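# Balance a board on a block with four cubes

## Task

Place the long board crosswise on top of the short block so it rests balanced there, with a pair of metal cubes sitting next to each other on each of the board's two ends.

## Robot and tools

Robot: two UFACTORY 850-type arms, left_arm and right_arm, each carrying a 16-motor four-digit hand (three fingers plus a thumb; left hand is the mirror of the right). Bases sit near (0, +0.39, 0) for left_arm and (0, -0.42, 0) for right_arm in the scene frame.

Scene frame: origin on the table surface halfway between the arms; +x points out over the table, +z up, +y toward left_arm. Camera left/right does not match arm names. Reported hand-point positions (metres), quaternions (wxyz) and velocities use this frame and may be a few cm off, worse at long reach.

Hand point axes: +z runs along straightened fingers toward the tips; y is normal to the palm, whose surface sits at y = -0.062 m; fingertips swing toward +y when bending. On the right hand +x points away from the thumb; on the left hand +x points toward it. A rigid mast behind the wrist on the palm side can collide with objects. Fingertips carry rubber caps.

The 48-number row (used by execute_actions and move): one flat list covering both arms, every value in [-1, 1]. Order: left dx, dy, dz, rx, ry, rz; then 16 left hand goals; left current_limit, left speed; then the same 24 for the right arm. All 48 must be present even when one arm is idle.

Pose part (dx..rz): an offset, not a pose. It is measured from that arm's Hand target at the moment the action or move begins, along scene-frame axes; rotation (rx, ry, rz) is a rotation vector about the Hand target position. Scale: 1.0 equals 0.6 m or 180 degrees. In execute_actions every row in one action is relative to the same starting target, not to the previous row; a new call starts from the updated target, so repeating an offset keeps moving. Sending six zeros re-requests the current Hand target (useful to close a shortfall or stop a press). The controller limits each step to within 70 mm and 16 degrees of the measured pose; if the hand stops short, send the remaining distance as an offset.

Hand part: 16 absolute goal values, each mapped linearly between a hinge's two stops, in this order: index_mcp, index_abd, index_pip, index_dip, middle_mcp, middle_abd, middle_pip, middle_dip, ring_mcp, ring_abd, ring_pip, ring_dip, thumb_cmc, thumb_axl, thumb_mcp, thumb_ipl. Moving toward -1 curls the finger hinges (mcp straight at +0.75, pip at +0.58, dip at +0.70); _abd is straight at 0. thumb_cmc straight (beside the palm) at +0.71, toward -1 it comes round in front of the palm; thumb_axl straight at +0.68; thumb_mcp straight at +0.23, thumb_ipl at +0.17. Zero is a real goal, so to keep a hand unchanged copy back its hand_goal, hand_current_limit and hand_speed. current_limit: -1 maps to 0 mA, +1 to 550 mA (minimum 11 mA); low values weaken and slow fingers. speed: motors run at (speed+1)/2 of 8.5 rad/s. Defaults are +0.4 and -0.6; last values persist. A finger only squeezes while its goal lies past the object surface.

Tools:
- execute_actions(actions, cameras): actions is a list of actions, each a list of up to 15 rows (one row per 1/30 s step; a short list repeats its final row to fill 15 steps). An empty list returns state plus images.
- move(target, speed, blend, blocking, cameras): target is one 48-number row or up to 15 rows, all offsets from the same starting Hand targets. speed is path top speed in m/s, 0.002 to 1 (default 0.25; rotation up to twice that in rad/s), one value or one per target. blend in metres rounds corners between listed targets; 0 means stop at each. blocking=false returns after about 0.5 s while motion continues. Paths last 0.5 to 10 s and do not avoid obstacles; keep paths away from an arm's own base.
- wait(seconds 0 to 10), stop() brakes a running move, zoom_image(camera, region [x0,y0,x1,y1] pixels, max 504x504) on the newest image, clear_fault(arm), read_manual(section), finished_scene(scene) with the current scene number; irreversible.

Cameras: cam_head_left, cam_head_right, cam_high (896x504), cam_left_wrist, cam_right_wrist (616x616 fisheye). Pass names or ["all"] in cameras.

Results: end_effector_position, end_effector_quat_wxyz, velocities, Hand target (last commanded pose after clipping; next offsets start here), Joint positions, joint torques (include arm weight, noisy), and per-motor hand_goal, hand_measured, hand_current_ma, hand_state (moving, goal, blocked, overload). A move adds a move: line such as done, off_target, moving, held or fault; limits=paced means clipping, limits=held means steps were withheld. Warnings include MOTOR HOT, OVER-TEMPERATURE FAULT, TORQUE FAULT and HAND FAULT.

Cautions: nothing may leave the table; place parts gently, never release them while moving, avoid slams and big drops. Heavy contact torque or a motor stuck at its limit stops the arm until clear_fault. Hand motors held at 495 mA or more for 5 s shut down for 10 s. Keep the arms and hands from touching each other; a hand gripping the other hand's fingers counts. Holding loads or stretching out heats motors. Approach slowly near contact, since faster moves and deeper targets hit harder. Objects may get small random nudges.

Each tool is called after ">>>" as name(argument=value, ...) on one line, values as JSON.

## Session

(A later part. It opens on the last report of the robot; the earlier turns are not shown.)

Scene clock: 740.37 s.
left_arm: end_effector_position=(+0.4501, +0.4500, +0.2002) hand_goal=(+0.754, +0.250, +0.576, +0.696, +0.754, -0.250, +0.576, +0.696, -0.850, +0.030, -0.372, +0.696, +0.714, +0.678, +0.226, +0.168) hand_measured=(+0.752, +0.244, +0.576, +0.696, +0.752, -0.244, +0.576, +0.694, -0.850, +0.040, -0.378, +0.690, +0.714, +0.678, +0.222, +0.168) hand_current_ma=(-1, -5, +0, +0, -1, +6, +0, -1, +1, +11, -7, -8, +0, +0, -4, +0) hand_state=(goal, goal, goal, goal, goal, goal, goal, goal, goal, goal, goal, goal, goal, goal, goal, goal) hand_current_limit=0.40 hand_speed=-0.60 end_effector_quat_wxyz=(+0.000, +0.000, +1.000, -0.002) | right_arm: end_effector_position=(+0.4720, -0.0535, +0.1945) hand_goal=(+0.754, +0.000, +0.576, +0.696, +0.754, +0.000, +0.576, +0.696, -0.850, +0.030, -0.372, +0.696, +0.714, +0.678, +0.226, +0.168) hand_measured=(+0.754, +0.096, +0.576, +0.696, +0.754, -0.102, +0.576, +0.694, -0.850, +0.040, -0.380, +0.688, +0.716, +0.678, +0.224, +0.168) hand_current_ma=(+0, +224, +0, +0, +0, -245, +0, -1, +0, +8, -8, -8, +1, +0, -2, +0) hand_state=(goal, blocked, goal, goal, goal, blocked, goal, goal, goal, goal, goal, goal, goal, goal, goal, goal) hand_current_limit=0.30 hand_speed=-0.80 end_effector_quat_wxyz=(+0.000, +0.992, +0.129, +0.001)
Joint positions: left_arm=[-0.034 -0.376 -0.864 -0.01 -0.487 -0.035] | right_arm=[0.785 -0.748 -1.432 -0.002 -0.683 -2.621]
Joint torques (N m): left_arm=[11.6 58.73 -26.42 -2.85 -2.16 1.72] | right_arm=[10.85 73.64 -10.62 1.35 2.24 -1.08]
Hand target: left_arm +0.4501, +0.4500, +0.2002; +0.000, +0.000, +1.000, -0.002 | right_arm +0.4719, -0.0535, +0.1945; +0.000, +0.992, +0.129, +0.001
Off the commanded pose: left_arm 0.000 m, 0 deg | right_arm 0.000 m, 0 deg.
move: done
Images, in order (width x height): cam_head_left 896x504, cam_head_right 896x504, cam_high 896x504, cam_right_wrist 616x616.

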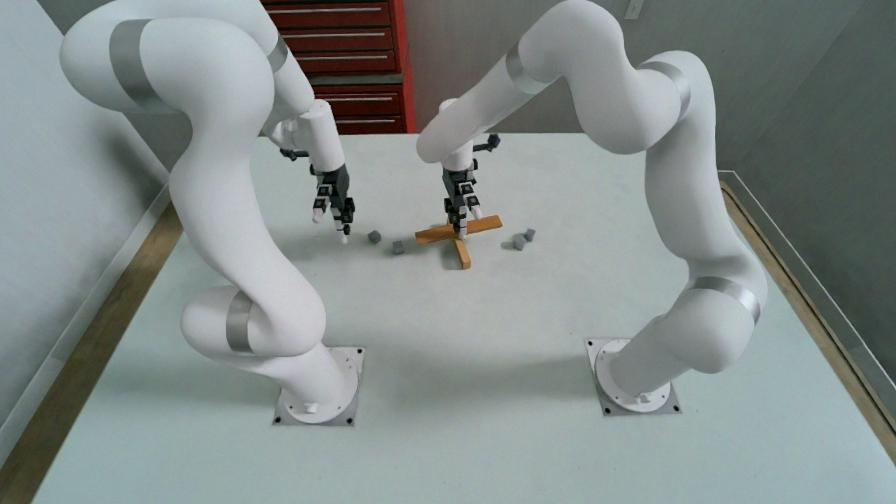

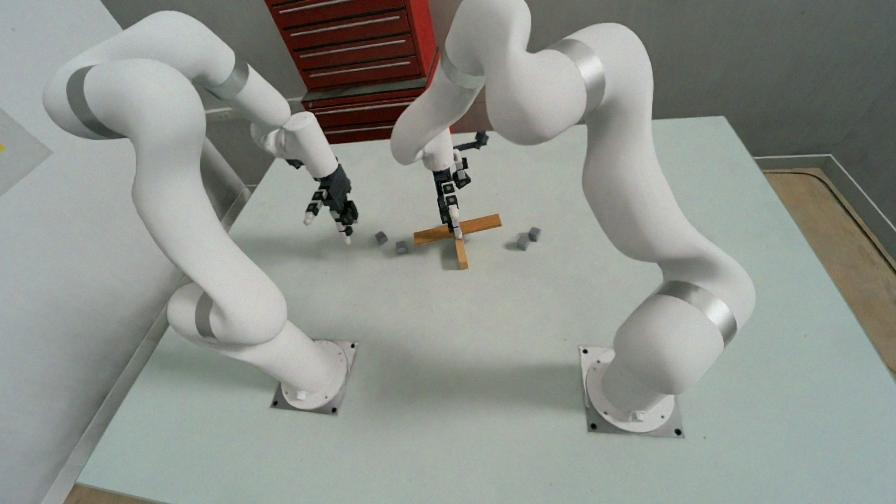

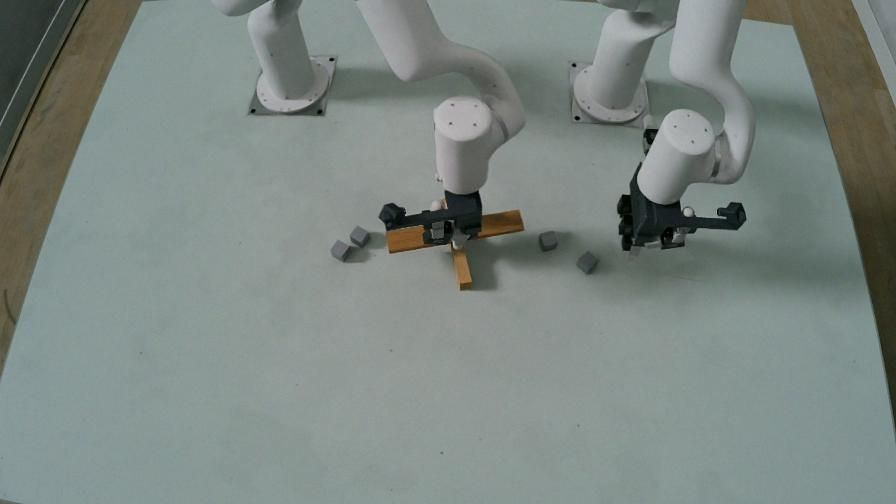

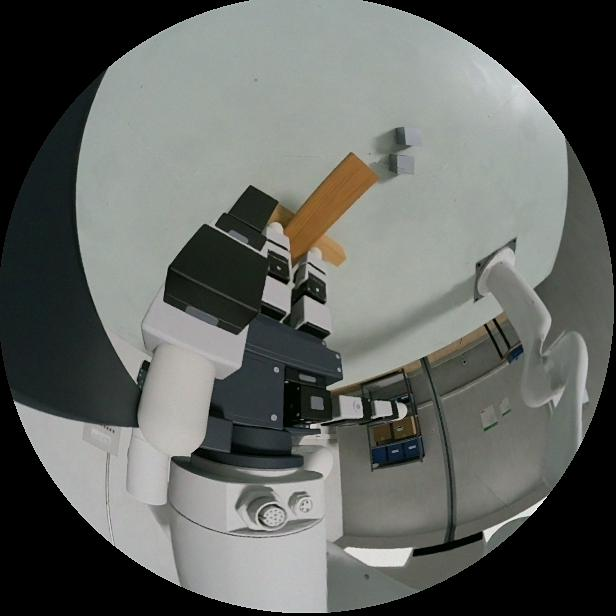

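>>> move(target=[0,0,0,0,0,0, 0.754,0.25,0.576,0.696, 0.754,-0.25,0.576,0.696, -0.85,0.03,-0.372,0.696, 0.714,0.678,0.226,0.168, 0.4,-0.6, 0,0,-0.0567,0,0,0, 0.754,0.0,0.576,0.696, 0.754,0.0,0.576,0.696, -0.85,0.03,-0.372,0.696, 0.714,0.678,0.226,0.168, 0.3,-0.8], speed=0.06, cameras=["cam_high","cam_head_right","cam_head_left","cam_right_wrist"])

>>> zoom_image(camera="cam_right_wrist", region=[220, 140, 400, 320])

>>> zoom_image(camera="cam_head_left", region=[400, 200, 500, 300])

>>> zoom_image(camera="cam_high", region=[370, 180, 530, 340])

Scene clock: 755.87 s.
left_arm: end_effector_position=(+0.4501, +0.4500, +0.2002) hand_goal=(+0.754, +0.250, +0.576, +0.696, +0.754, -0.250, +0.576, +0.696, -0.850, +0.030, -0.372, +0.696, +0.714, +0.678, +0.226, +0.168) hand_measured=(+0.752, +0.244, +0.576, +0.696, +0.752, -0.244, +0.576, +0.694, -0.850, +0.040, -0.378, +0.690, +0.714, +0.678, +0.222, +0.168) hand_current_ma=(-1, -5, +0, +0, -1, +6, +0, -1, +1, +11, -7, -8, +0, +0, -4, +0) hand_state=(goal, goal, goal, goal, goal, goal, goal, goal, goal, goal, goal, goal, goal, goal, goal, goal) hand_current_limit=0.40 hand_speed=-0.60 end_effector_quat_wxyz=(+0.000, +0.000, +1.000, -0.002) | right_arm: end_effector_position=(+0.4719, -0.0535, +0.1606) hand_goal=(+0.754, +0.000, +0.576, +0.696, +0.754, +0.000, +0.576, +0.696, -0.850, +0.030, -0.372, +0.696, +0.714, +0.678, +0.226, +0.168) hand_measured=(+0.752, +0.096, +0.576, +0.696, +0.752, -0.102, +0.576, +0.694, -0.850, +0.040, -0.380, +0.688, +0.716, +0.678, +0.224, +0.168) hand_current_ma=(-1, +224, +0, +0, -1, -245, +0, -1, +0, +8, -8, -8, +1, +0, -2, +0) hand_state=(goal, blocked, goal, goal, goal, blocked, goal, goal, goal, goal, goal, goal, goal, goal, goal, goal) hand_current_limit=0.30 hand_speed=-0.80 end_effector_quat_wxyz=(+0.000, +0.992, +0.129, +0.001)
Joint positions: left_arm=[-0.034 -0.376 -0.864 -0.01 -0.487 -0.035] | right_arm=[0.786 -0.796 -1.425 -0.001 -0.628 -2.621]
Joint torques (N m): left_arm=[11.65 57.74 -25.87 -3.22 -2.2 1.55] | right_arm=[7.45 29.31 -12.32 0.06 3.48 0.65]
Hand target: left_arm +0.4501, +0.4500, +0.2002; +0.000, +0.000, +1.000, -0.002 | right_arm +0.4719, -0.0535, +0.1604; +0.000, +0.992, +0.129, +0.001
Off the commanded pose: left_arm 0.000 m, 0 deg | right_arm 0.000 m, 0 deg.
move: done
Images, in order (width x height): cam_head_left 896x504, cam_head_right 896x504, cam_high 896x504, cam_right_wrist 616x616.

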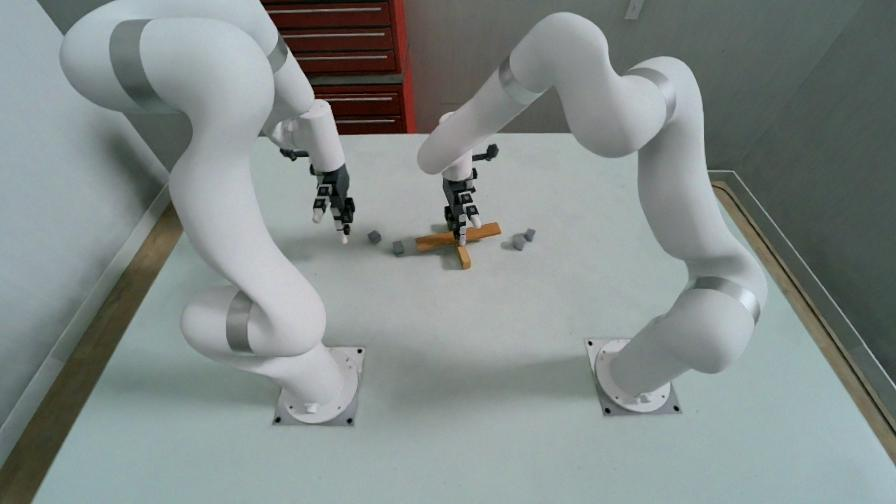

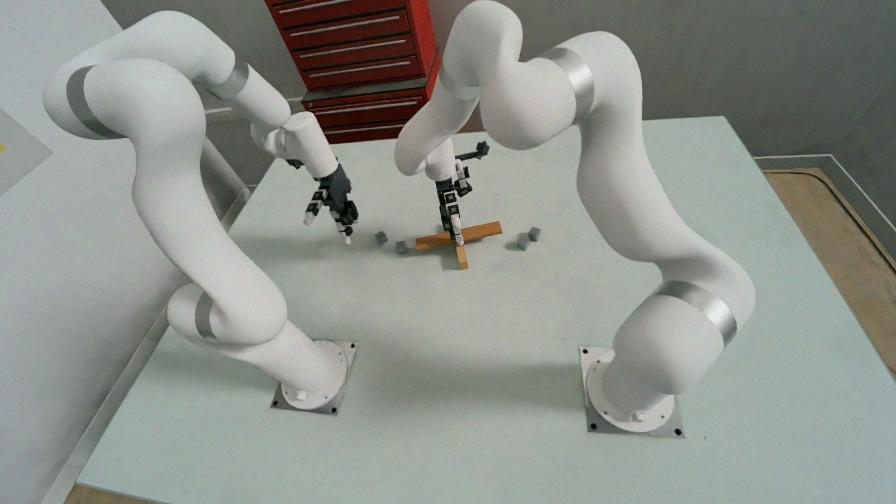

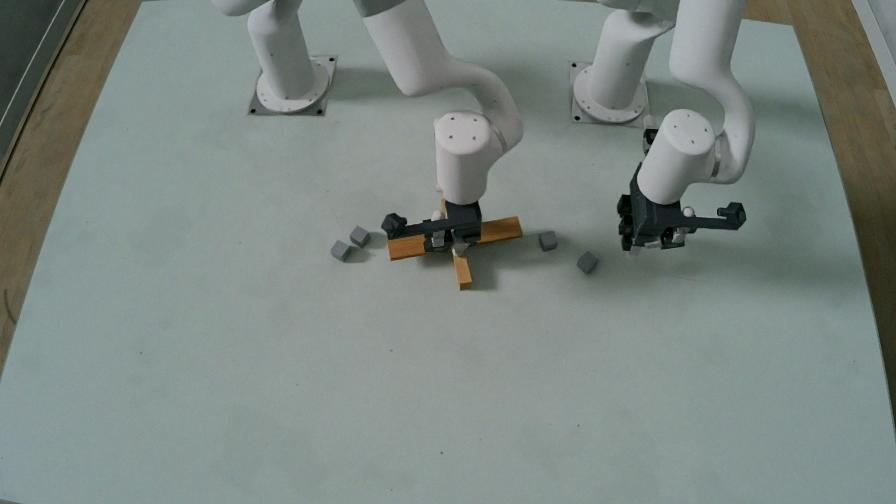

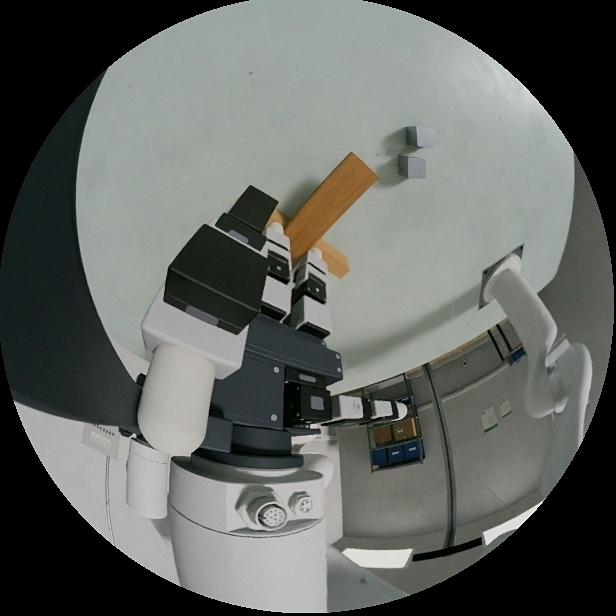

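Scaled by 2.800 from the camera's 616x616 image, which has a finer 880x880 frame.

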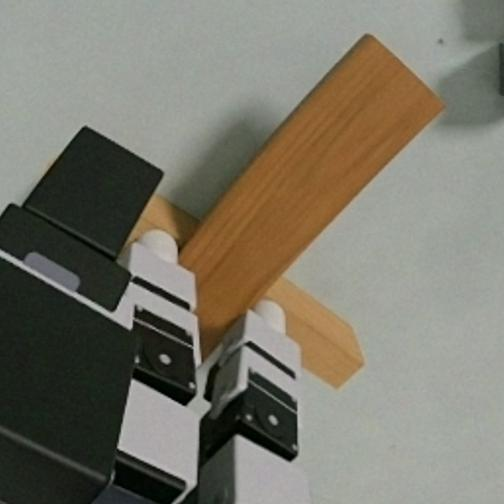

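Scaled by 5.040.

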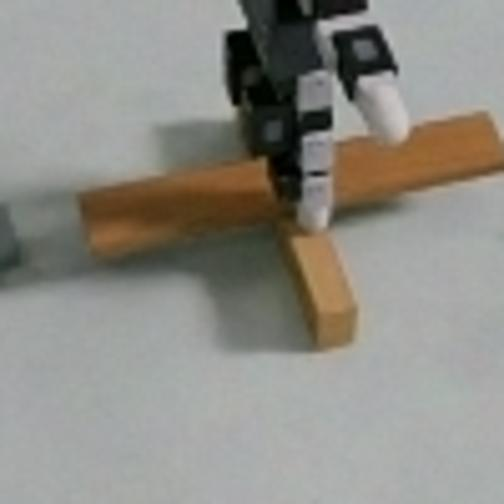

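Scaled by 3.150.

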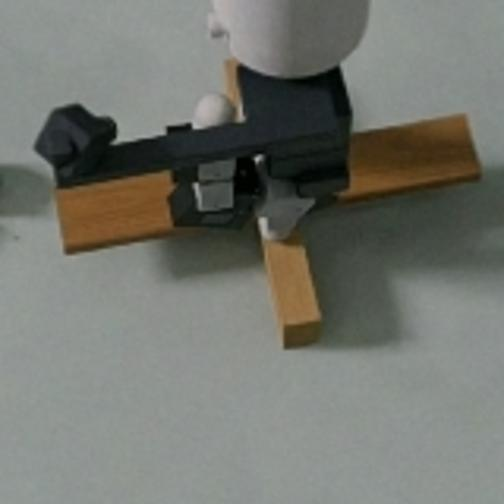

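>>> move(target=[[0,0,0,0,0,0, 0.754,0.25,0.576,0.696, 0.754,-0.25,0.576,0.696, -0.85,0.03,-0.372,0.696, 0.714,0.678,0.226,0.168, 0.4,-0.6, 0,0,0.0035,0,0,0, 0.754,0.0,0.576,0.696, 0.754,0.0,0.576,0.696, -0.85,0.03,-0.372,0.696, 0.714,0.678,0.226,0.168, 0.3,-0.8],[0,0,0,0,0,0, 0.754,0.25,0.576,0.696, 0.754,-0.25,0.576,0.696, -0.85,0.03,-0.372,0.696, 0.714,0.678,0.226,0.168, 0.4,-0.6, -0.0013,0.005,0.0025,0,0,0, 0.754,0.0,0.576,0.696, 0.754,0.0,0.576,0.696, -0.85,0.03,-0.372,0.696, 0.714,0.678,0.226,0.168, 0.3,-0.8]], speed=0.02)

>>> move(target=[0,0,0,0,0,0, 0.754,0.25,0.576,0.696, 0.754,-0.25,0.576,0.696, -0.85,0.03,-0.372,0.696, 0.714,0.678,0.226,0.168, 0.4,-0.6, 0,0,0,0,0,0, 0.754,0.25,0.576,0.696, 0.754,-0.25,0.576,0.696, -0.85,0.03,-0.372,0.696, 0.714,0.678,0.226,0.168, 0.3,-0.9], speed=0.02, cameras=["cam_high","cam_head_left","cam_right_wrist"])

>>> zoom_image(camera="cam_right_wrist", region=[220, 140, 400, 320])

>>> zoom_image(camera="cam_head_left", region=[400, 200, 500, 300])

>>> zoom_image(camera="cam_high", region=[370, 180, 530, 340])

Scene clock: 811.10 s.
left_arm: end_effector_position=(+0.4501, +0.4500, +0.2002) hand_goal=(+0.754, +0.250, +0.576, +0.696, +0.754, -0.250, +0.576, +0.696, -0.850, +0.030, -0.372, +0.696, +0.714, +0.678, +0.226, +0.168) hand_measured=(+0.752, +0.244, +0.576, +0.696, +0.752, -0.244, +0.576, +0.694, -0.850, +0.040, -0.378, +0.690, +0.714, +0.678, +0.222, +0.168) hand_current_ma=(-1, -5, +0, +0, -1, +6, +0, -1, +1, +11, -7, -8, +0, +0, -4, +0) hand_state=(goal, goal, goal, goal, goal, goal, goal, goal, goal, goal, goal, goal, goal, goal, goal, goal) hand_current_limit=0.40 hand_speed=-0.60 end_effector_quat_wxyz=(+0.000, +0.000, +1.000, -0.002) | right_arm: end_effector_position=(+0.4712, -0.0506, +0.1620) hand_goal=(+0.754, +0.000, +0.576, +0.696, +0.754, +0.000, +0.576, +0.696, -0.850, +0.030, -0.372, +0.696, +0.714, +0.678, +0.226, +0.168) hand_measured=(+0.752, +0.096, +0.576, +0.696, +0.752, -0.100, +0.576, +0.694, -0.850, +0.040, -0.380, +0.688, +0.716, +0.678, +0.224, +0.168) hand_current_ma=(-1, +224, +0, +0, -1, -244, +0, -1, +0, +8, -8, -8, +1, +0, -2, +0) hand_state=(goal, blocked, goal, goal, goal, blocked, goal, goal, goal, goal, goal, goal, goal, goal, goal, goal) hand_current_limit=0.30 hand_speed=-0.80 end_effector_quat_wxyz=(+0.000, +0.992, +0.129, +0.001)
Joint positions: left_arm=[-0.034 -0.376 -0.864 -0.01 -0.487 -0.035] | right_arm=[0.79 -0.798 -1.431 -0.001 -0.633 -2.617]
Joint torques (N m): left_arm=[11.93 58.74 -25.92 -3.08 -2.02 1.68] | right_arm=[8.82 48.37 -19.17 -2.36 -2.4 1.07]
Hand target: left_arm +0.4501, +0.4500, +0.2002; +0.000, +0.000, +1.000, -0.002 | right_arm +0.4711, -0.0505, +0.1619; +0.000, +0.992, +0.129, +0.001
Off the commanded pose: left_arm 0.000 m, 0 deg | right_arm 0.000 m, 0 deg.
move: done

Scene clock: 811.97 s.
left_arm: end_effector_position=(+0.4501, +0.4500, +0.2002) hand_goal=(+0.754, +0.250, +0.576, +0.696, +0.754, -0.250, +0.576, +0.696, -0.850, +0.030, -0.372, +0.696, +0.714, +0.678, +0.226, +0.168) hand_measured=(+0.752, +0.244, +0.576, +0.696, +0.752, -0.244, +0.576, +0.694, -0.850, +0.040, -0.378, +0.690, +0.714, +0.678, +0.222, +0.168) hand_current_ma=(-1, -5, +0, +0, -1, +6, +0, -1, +1, +11, -7, -8, +0, +0, -4, +0) hand_state=(goal, goal, goal, goal, goal, goal, goal, goal, goal, goal, goal, goal, goal, goal, goal, goal) hand_current_limit=0.40 hand_speed=-0.60 end_effector_quat_wxyz=(+0.000, +0.000, +1.000, -0.002) | right_arm: end_effector_position=(+0.4711, -0.0505, +0.1619) hand_goal=(+0.754, +0.250, +0.576, +0.696, +0.754, -0.250, +0.576, +0.696, -0.850, +0.030, -0.372, +0.696, +0.714, +0.678, +0.226, +0.168) hand_measured=(+0.752, +0.246, +0.576, +0.696, +0.752, -0.244, +0.576, +0.694, -0.850, +0.040, -0.380, +0.688, +0.716, +0.678, +0.224, +0.168) hand_current_ma=(-1, -3, +0, +0, -1, +4, +0, -1, +0, +8, -8, -8, +1, +0, -2, +0) hand_state=(goal, goal, goal, goal, goal, goal, goal, goal, goal, goal, goal, goal, goal, goal, goal, goal) hand_current_limit=0.30 hand_speed=-0.90 end_effector_quat_wxyz=(+0.000, +0.992, +0.129, +0.001)
Joint positions: left_arm=[-0.034 -0.376 -0.864 -0.01 -0.487 -0.035] | right_arm=[0.79 -0.798 -1.431 -0.001 -0.633 -2.616]
Joint torques (N m): left_arm=[12.97 58.87 -25.46 -2.81 -2.12 1.54] | right_arm=[9.29 46.74 -17.41 -2.35 -2.12 1.03]
Hand target: left_arm +0.4501, +0.4500, +0.2002; +0.000, +0.000, +1.000, -0.002 | right_arm +0.4711, -0.0505, +0.1619; +0.000, +0.992, +0.129, +0.001
Off the commanded pose: left_arm 0.000 m, 0 deg | right_arm 0.000 m, 0 deg.
move: done
Images, in order (width x height): cam_head_left 896x504, cam_high 896x504, cam_right_wrist 616x616.

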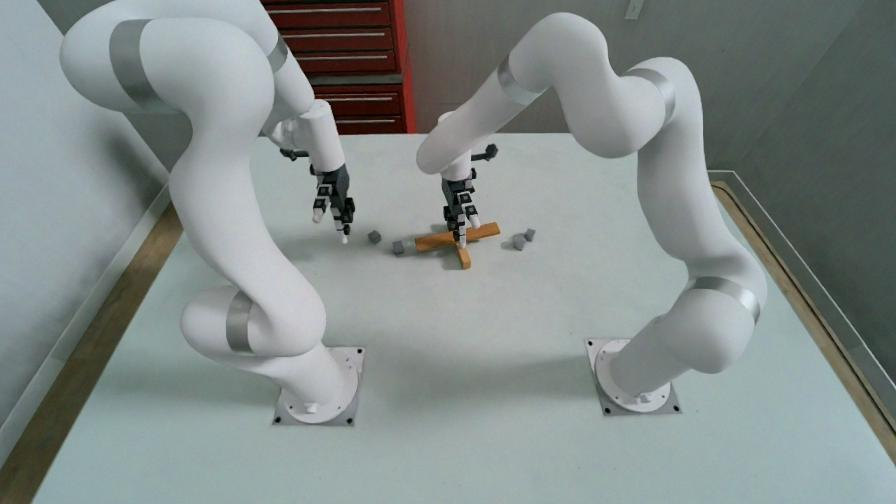

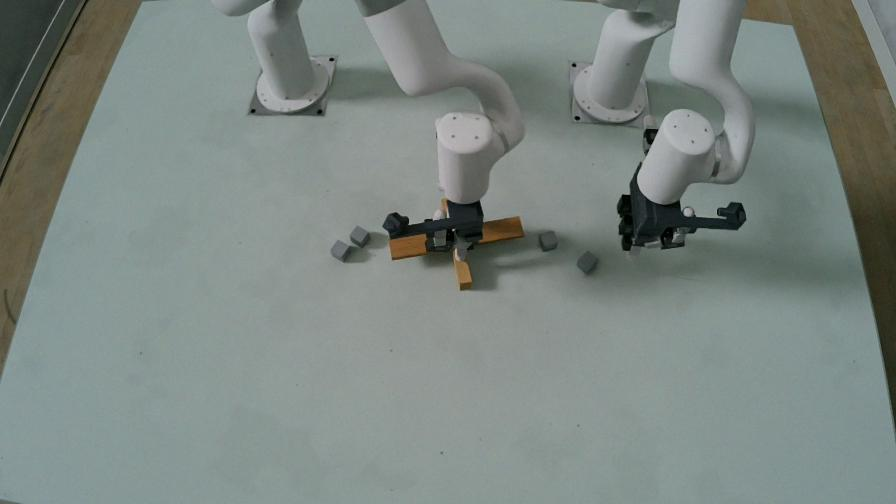

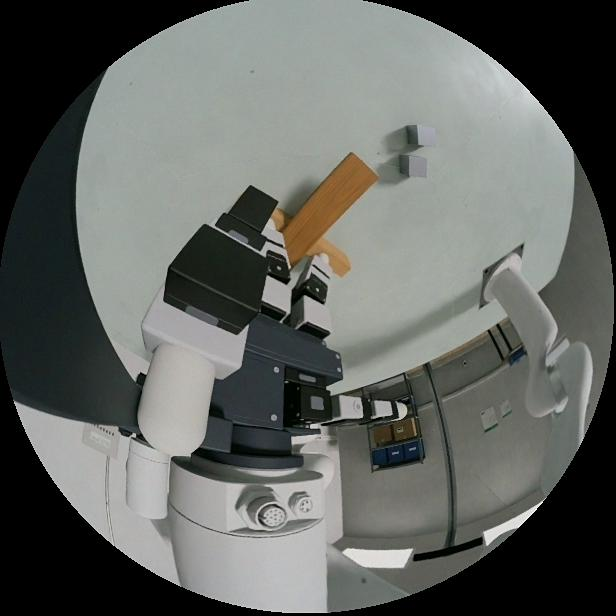

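Scaled by 2.800 from the camera's 616x616 image, which has a finer 880x880 frame.

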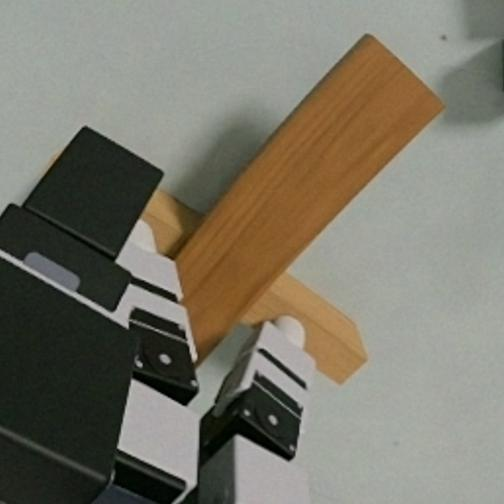

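Scaled by 5.040.

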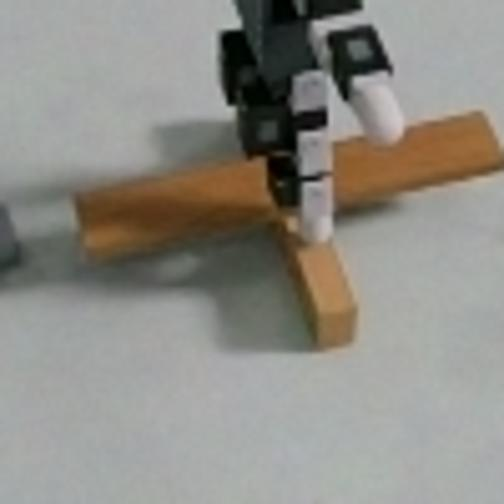

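Scaled by 3.150.

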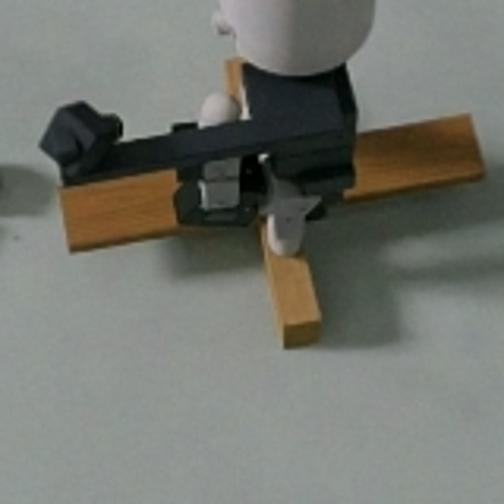

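>>> move(target=[[-0.03,-0.05,0,0,0,0, 0.754,0.25,0.576,0.696, 0.754,-0.25,0.576,0.696, -0.85,0.03,-0.372,0.696, 0.714,0.678,0.226,0.168, 0.4,-0.6, 0,0,0.1133,0,0,0, 0.754,0.25,0.576,0.696, 0.754,-0.25,0.576,0.696, -0.85,0.03,-0.372,0.696, 0.714,0.678,0.226,0.168, 0.3,-0.8],[-0.0653,-0.2738,-0.017,0,0,0.0983, 0.754,0.25,0.576,0.696, 0.754,-0.25,0.576,0.696, -0.85,0.03,-0.372,0.696, 0.714,0.678,0.226,0.168, 0.4,-0.6, 0.0678,-0.2888,0.0468,0,0,0.2567, 0.754,0.25,0.576,0.696, 0.754,-0.25,0.576,0.696, -0.85,0.03,-0.372,0.696, 0.714,0.678,0.226,0.168, 0.3,-0.8]], speed=[0.1,0.2], cameras=["all"])

>>> zoom_image(camera="cam_right_wrist", region=[200, 160, 380, 340])

>>> zoom_image(camera="cam_left_wrist", region=[230, 160, 410, 340])

>>> zoom_image(camera="cam_head_left", region=[390, 180, 530, 320])

>>> zoom_image(camera="cam_high", region=[370, 180, 530, 340])

Scene clock: 893.53 s.
left_arm: end_effector_position=(+0.4110, +0.2858, +0.1900) hand_goal=(+0.754, +0.250, +0.576, +0.696, +0.754, -0.250, +0.576, +0.696, -0.850, +0.030, -0.372, +0.696, +0.714, +0.678, +0.226, +0.168) hand_measured=(+0.752, +0.244, +0.576, +0.696, +0.752, -0.244, +0.576, +0.694, -0.850, +0.040, -0.378, +0.690, +0.714, +0.678, +0.222, +0.168) hand_current_ma=(-1, -5, +0, +0, -1, +5, +0, -1, +1, +11, -7, -8, +0, +0, -4, +0) hand_state=(goal, goal, goal, goal, goal, goal, goal, goal, goal, goal, goal, goal, goal, goal, goal, goal) hand_current_limit=0.40 hand_speed=-0.60 end_effector_quat_wxyz=(+0.000, -0.154, +0.988, -0.002) | right_arm: end_effector_position=(+0.5118, -0.2238, +0.1900) hand_goal=(+0.754, +0.250, +0.576, +0.696, +0.754, -0.250, +0.576, +0.696, -0.850, +0.030, -0.372, +0.696, +0.714, +0.678, +0.226, +0.168) hand_measured=(+0.752, +0.246, +0.576, +0.696, +0.752, -0.244, +0.576, +0.694, -0.850, +0.040, -0.380, +0.688, +0.716, +0.678, +0.224, +0.168) hand_current_ma=(-1, -3, +0, +0, -1, +4, +0, -1, +0, +8, -8, -8, +1, +0, -2, +0) hand_state=(goal, goal, goal, goal, goal, goal, goal, goal, goal, goal, goal, goal, goal, goal, goal, goal) hand_current_limit=0.30 hand_speed=-0.80 end_effector_quat_wxyz=(+0.000, +0.861, +0.508, +0.001)
Joint positions: left_arm=[-0.352 -0.428 -0.909 -0.008 -0.478 -0.664] | right_arm=[0.54 -0.466 -0.964 0.001 -0.497 -3.674]
Joint torques (N m): left_arm=[-12.98 28.46 -26.03 4.75 -2.09 -1.87] | right_arm=[-7.05 58.54 -9.03 3.49 2.34 -1.22]
Hand target: left_arm +0.4110, +0.2858, +0.1900; +0.000, -0.154, +0.988, -0.002 | right_arm +0.5118, -0.2238, +0.1900; +0.000, +0.861, +0.508, +0.001
Off the commanded pose: left_arm 0.000 m, 0 deg | right_arm 0.000 m, 0 deg.
move: done

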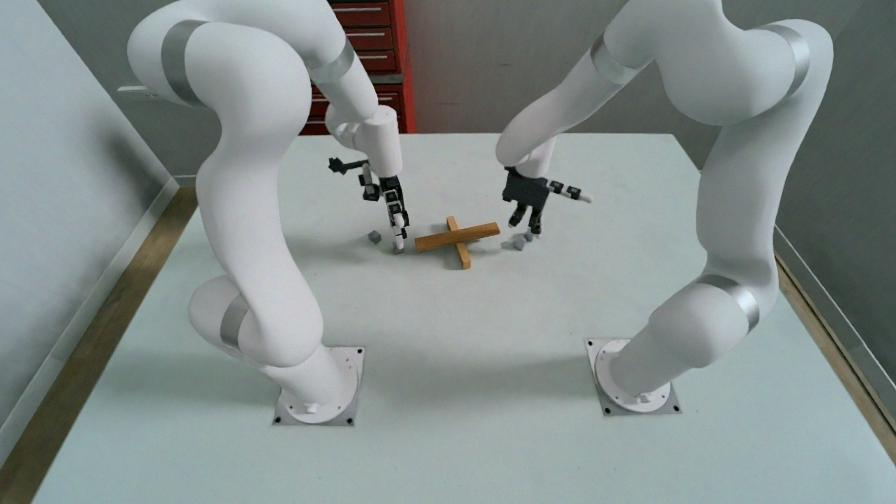

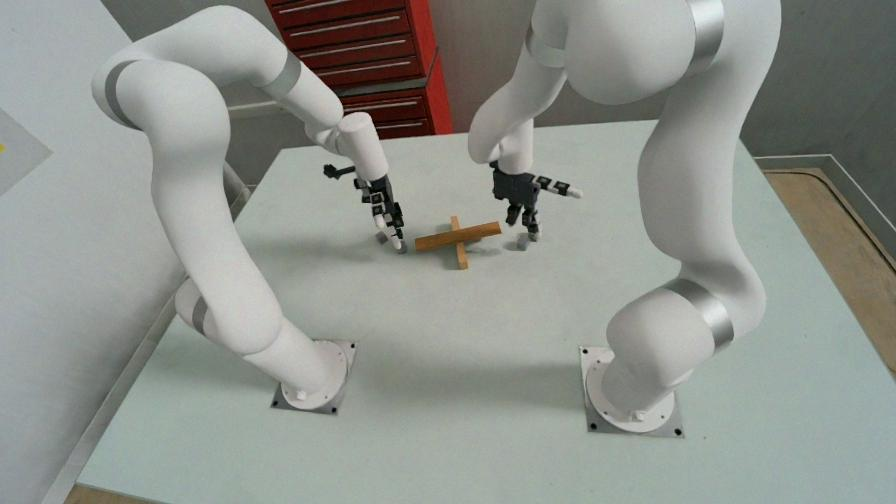

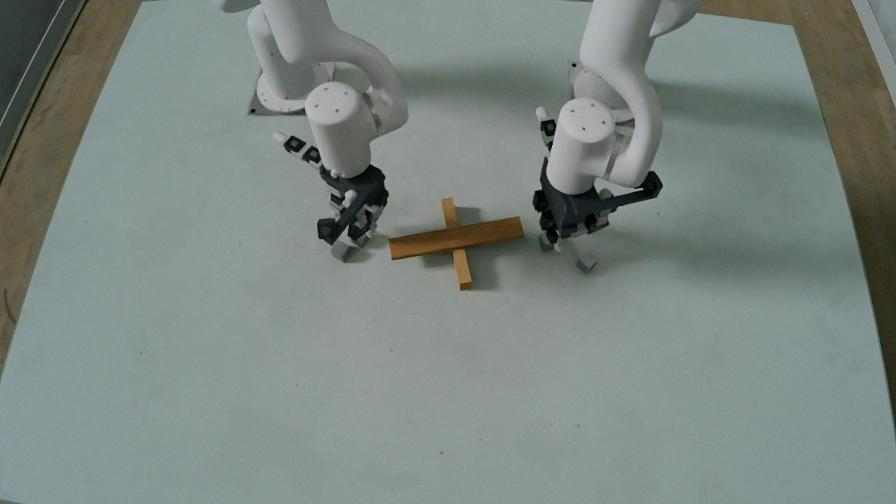

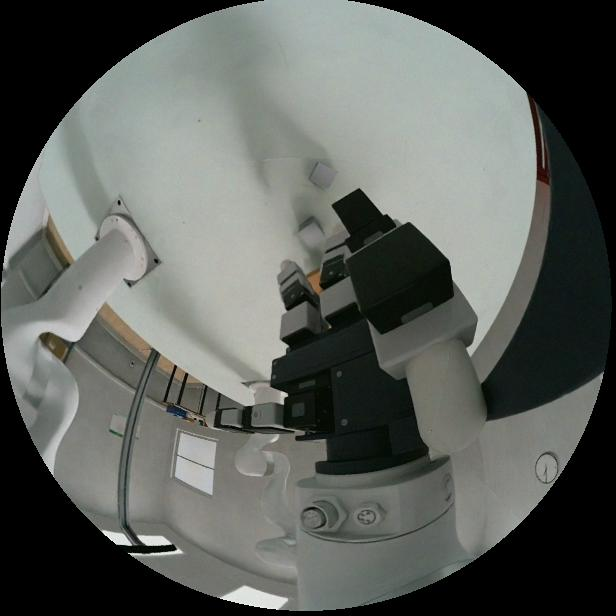

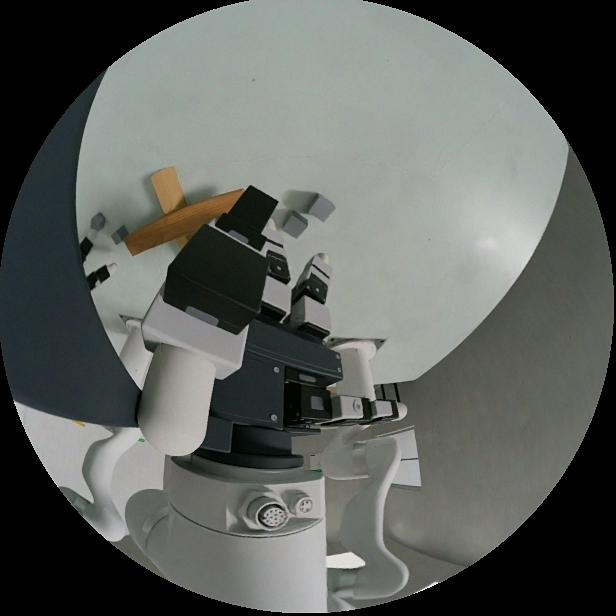

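Scaled by 2.800 from the camera's 616x616 image, which has a finer 880x880 frame.

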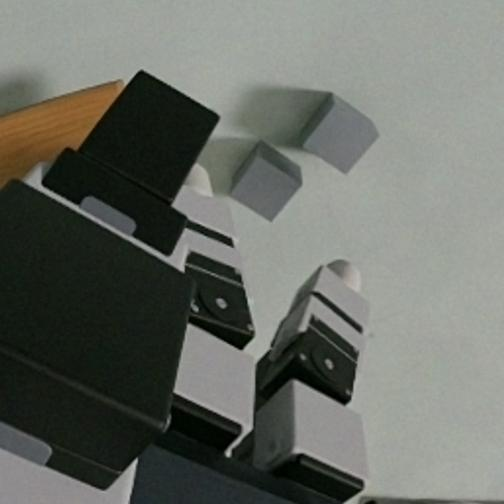

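Scaled by 2.800 from the camera's 616x616 image, which has a finer 880x880 frame.

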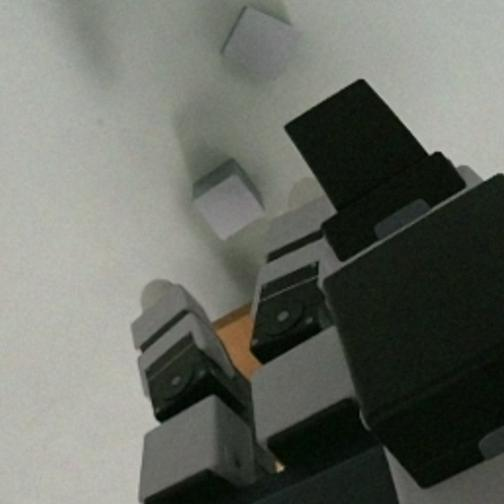

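Scaled by 3.600.

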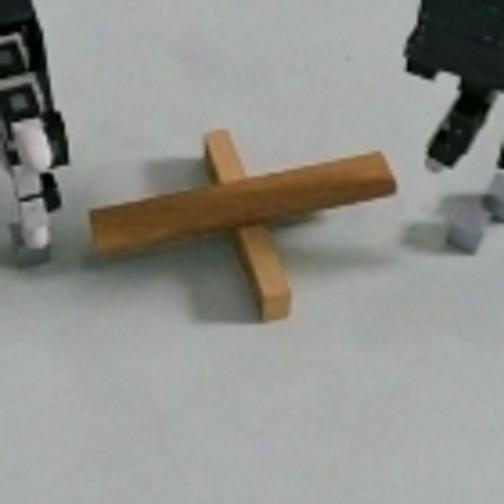

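Scaled by 3.150.

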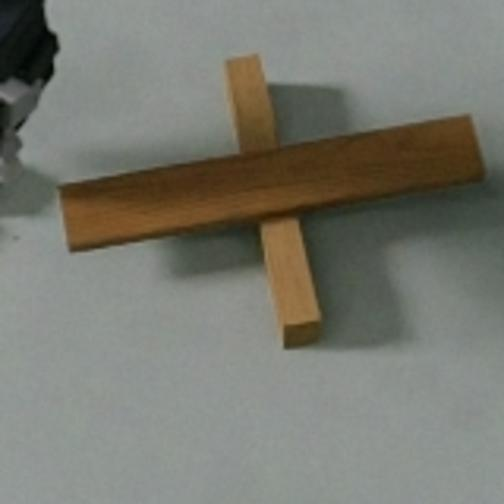

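>>> move(target=[0,0,-0.1017,0,0,0, 0.754,0.25,0.576,0.696, 0.754,-0.25,0.576,0.696, -0.85,0.03,-0.372,0.696, 0.714,0.678,0.226,0.168, 0.3,-0.8, 0,0,-0.1017,0,0,0, 0.754,0.25,0.576,0.696, 0.754,-0.25,0.576,0.696, -0.85,0.03,-0.372,0.696, 0.714,0.678,0.226,0.168, 0.3,-0.8], speed=[0.08], cameras=["all"])

>>> zoom_image(camera="cam_right_wrist", region=[200, 160, 380, 340])

>>> zoom_image(camera="cam_left_wrist", region=[230, 160, 410, 340])

>>> zoom_image(camera="cam_head_left", region=[360, 200, 440, 280])

>>> zoom_image(camera="cam_head_right", region=[480, 180, 580, 280])

Scene clock: 925.97 s.
left_arm: end_effector_position=(+0.4109, +0.2858, +0.1290) hand_goal=(+0.754, +0.250, +0.576, +0.696, +0.754, -0.250, +0.576, +0.696, -0.850, +0.030, -0.372, +0.696, +0.714, +0.678, +0.226, +0.168) hand_measured=(+0.752, +0.244, +0.576, +0.696, +0.752, -0.244, +0.576, +0.694, -0.850, +0.040, -0.378, +0.690, +0.714, +0.678, +0.222, +0.168) hand_current_ma=(-1, -4, +0, +0, -1, +5, +0, -1, +1, +11, -7, -8, +0, +0, -4, +0) hand_state=(goal, goal, goal, goal, goal, goal, goal, goal, goal, goal, goal, goal, goal, goal, goal, goal) hand_current_limit=0.30 hand_speed=-0.80 end_effector_quat_wxyz=(+0.000, -0.154, +0.988, -0.002) | right_arm: end_effector_position=(+0.5118, -0.2238, +0.1290) hand_goal=(+0.754, +0.250, +0.576, +0.696, +0.754, -0.250, +0.576, +0.696, -0.850, +0.030, -0.372, +0.696, +0.714, +0.678, +0.226, +0.168) hand_measured=(+0.752, +0.246, +0.576, +0.696, +0.752, -0.244, +0.576, +0.694, -0.850, +0.040, -0.380, +0.688, +0.716, +0.678, +0.224, +0.168) hand_current_ma=(-1, -3, +0, +0, -1, +4, +0, -1, +0, +8, -8, -8, +1, +0, -2, +0) hand_state=(goal, goal, goal, goal, goal, goal, goal, goal, goal, goal, goal, goal, goal, goal, goal, goal) hand_current_limit=0.30 hand_speed=-0.80 end_effector_quat_wxyz=(+0.000, +0.861, +0.508, +0.001)
Joint positions: left_arm=[-0.352 -0.548 -0.903 -0.011 -0.352 -0.661] | right_arm=[0.54 -0.582 -0.959 0.001 -0.376 -3.675]
Joint torques (N m): left_arm=[-12.23 31.47 -23.67 -3.09 1.66 1.63] | right_arm=[-6.08 33.97 -16.18 0.73 2.28 -0.59]
Hand target: left_arm +0.4110, +0.2858, +0.1290; +0.000, -0.154, +0.988, -0.002 | right_arm +0.5118, -0.2238, +0.1290; +0.000, +0.861, +0.508, +0.001
Off the commanded pose: left_arm 0.000 m, 0 deg | right_arm 0.000 m, 0 deg.
move: done

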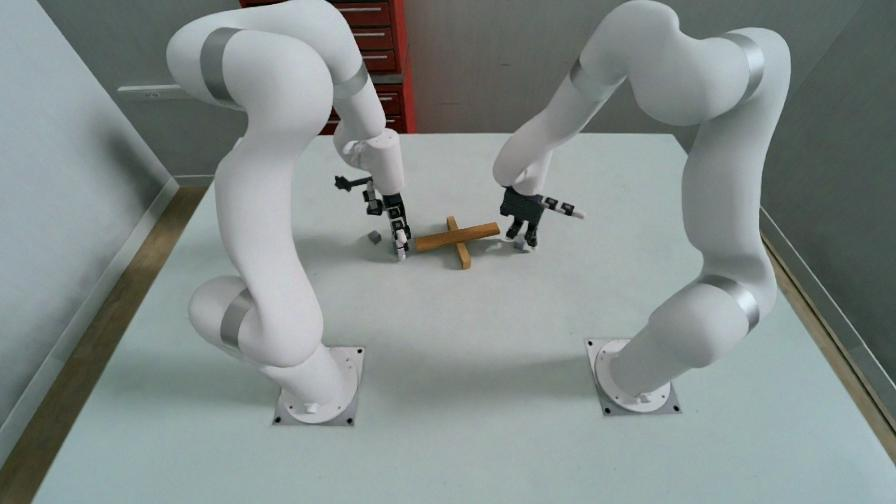

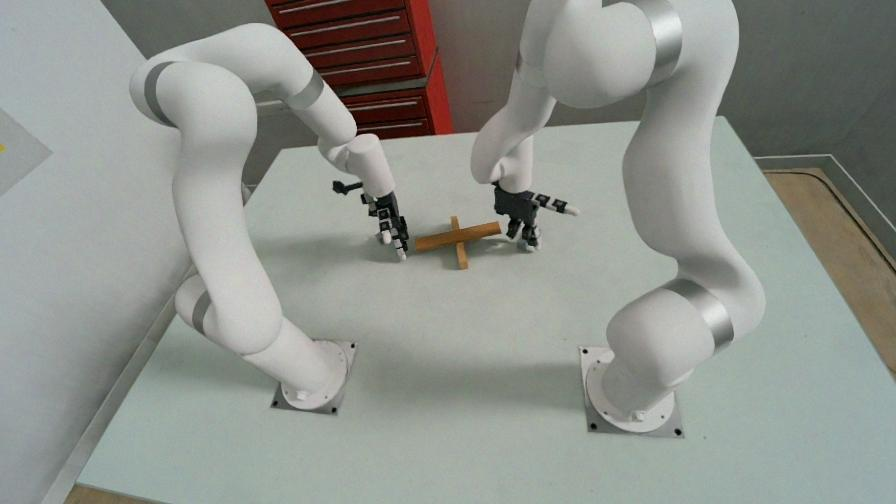

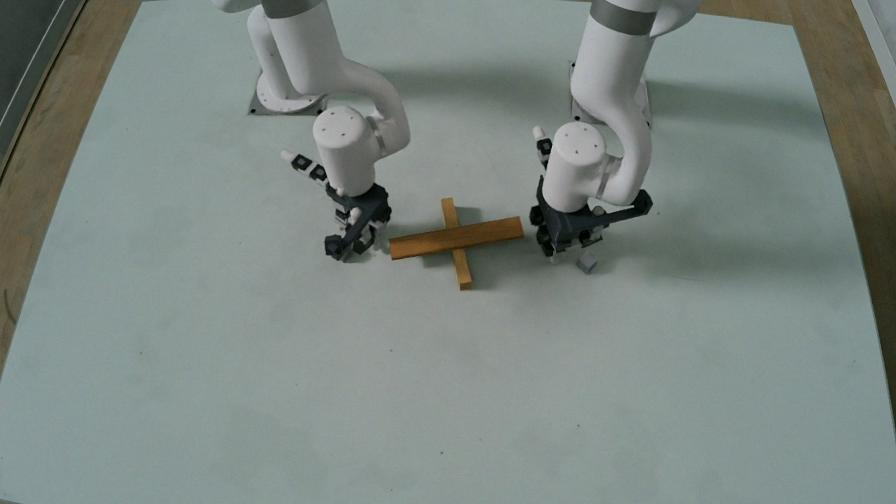

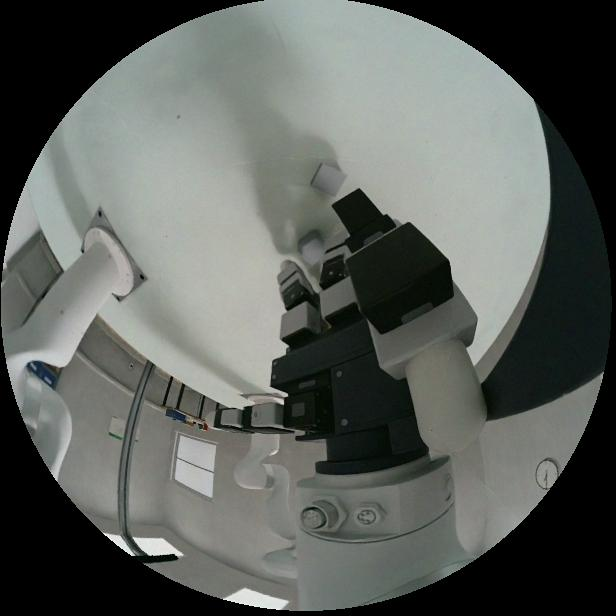

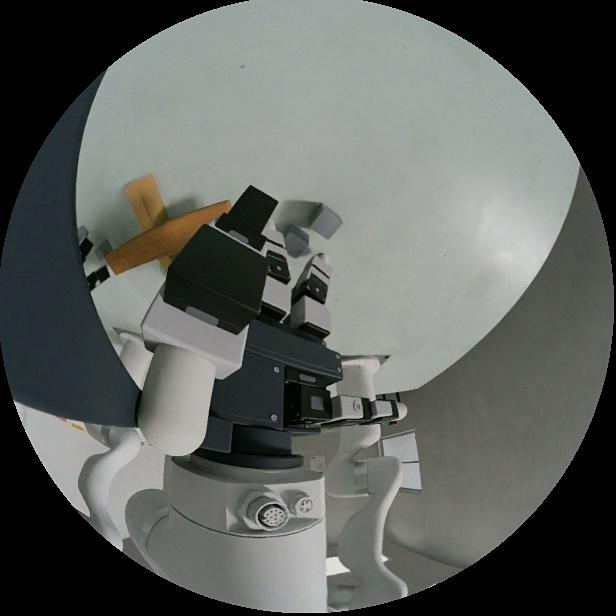

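Scaled by 2.800 from the camera's 616x616 image, which has a finer 880x880 frame.

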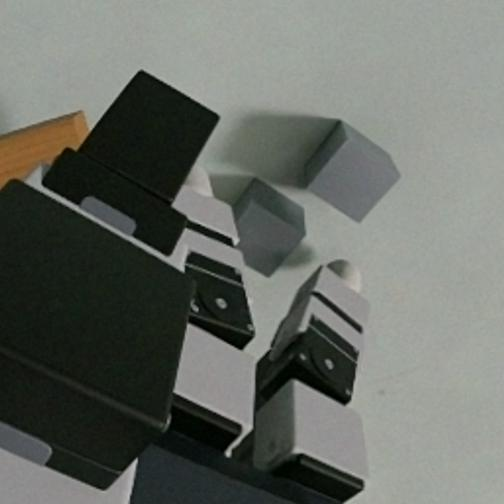

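Scaled by 2.800 from the camera's 616x616 image, which has a finer 880x880 frame.

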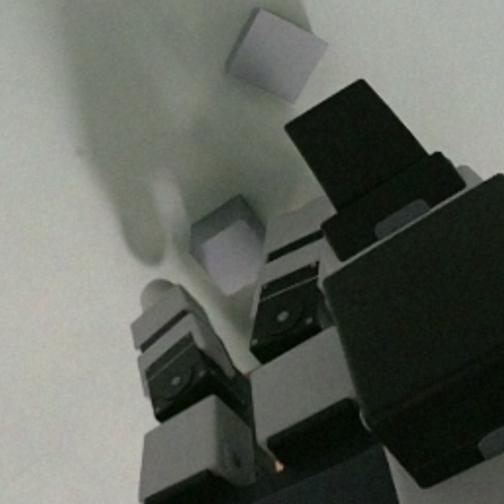

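Scaled by 6.300.

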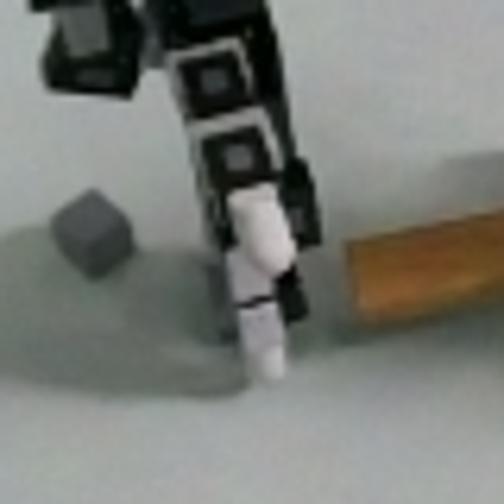

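Scaled by 5.040.

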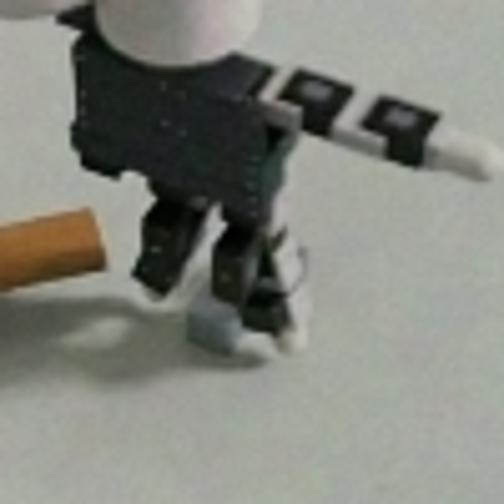

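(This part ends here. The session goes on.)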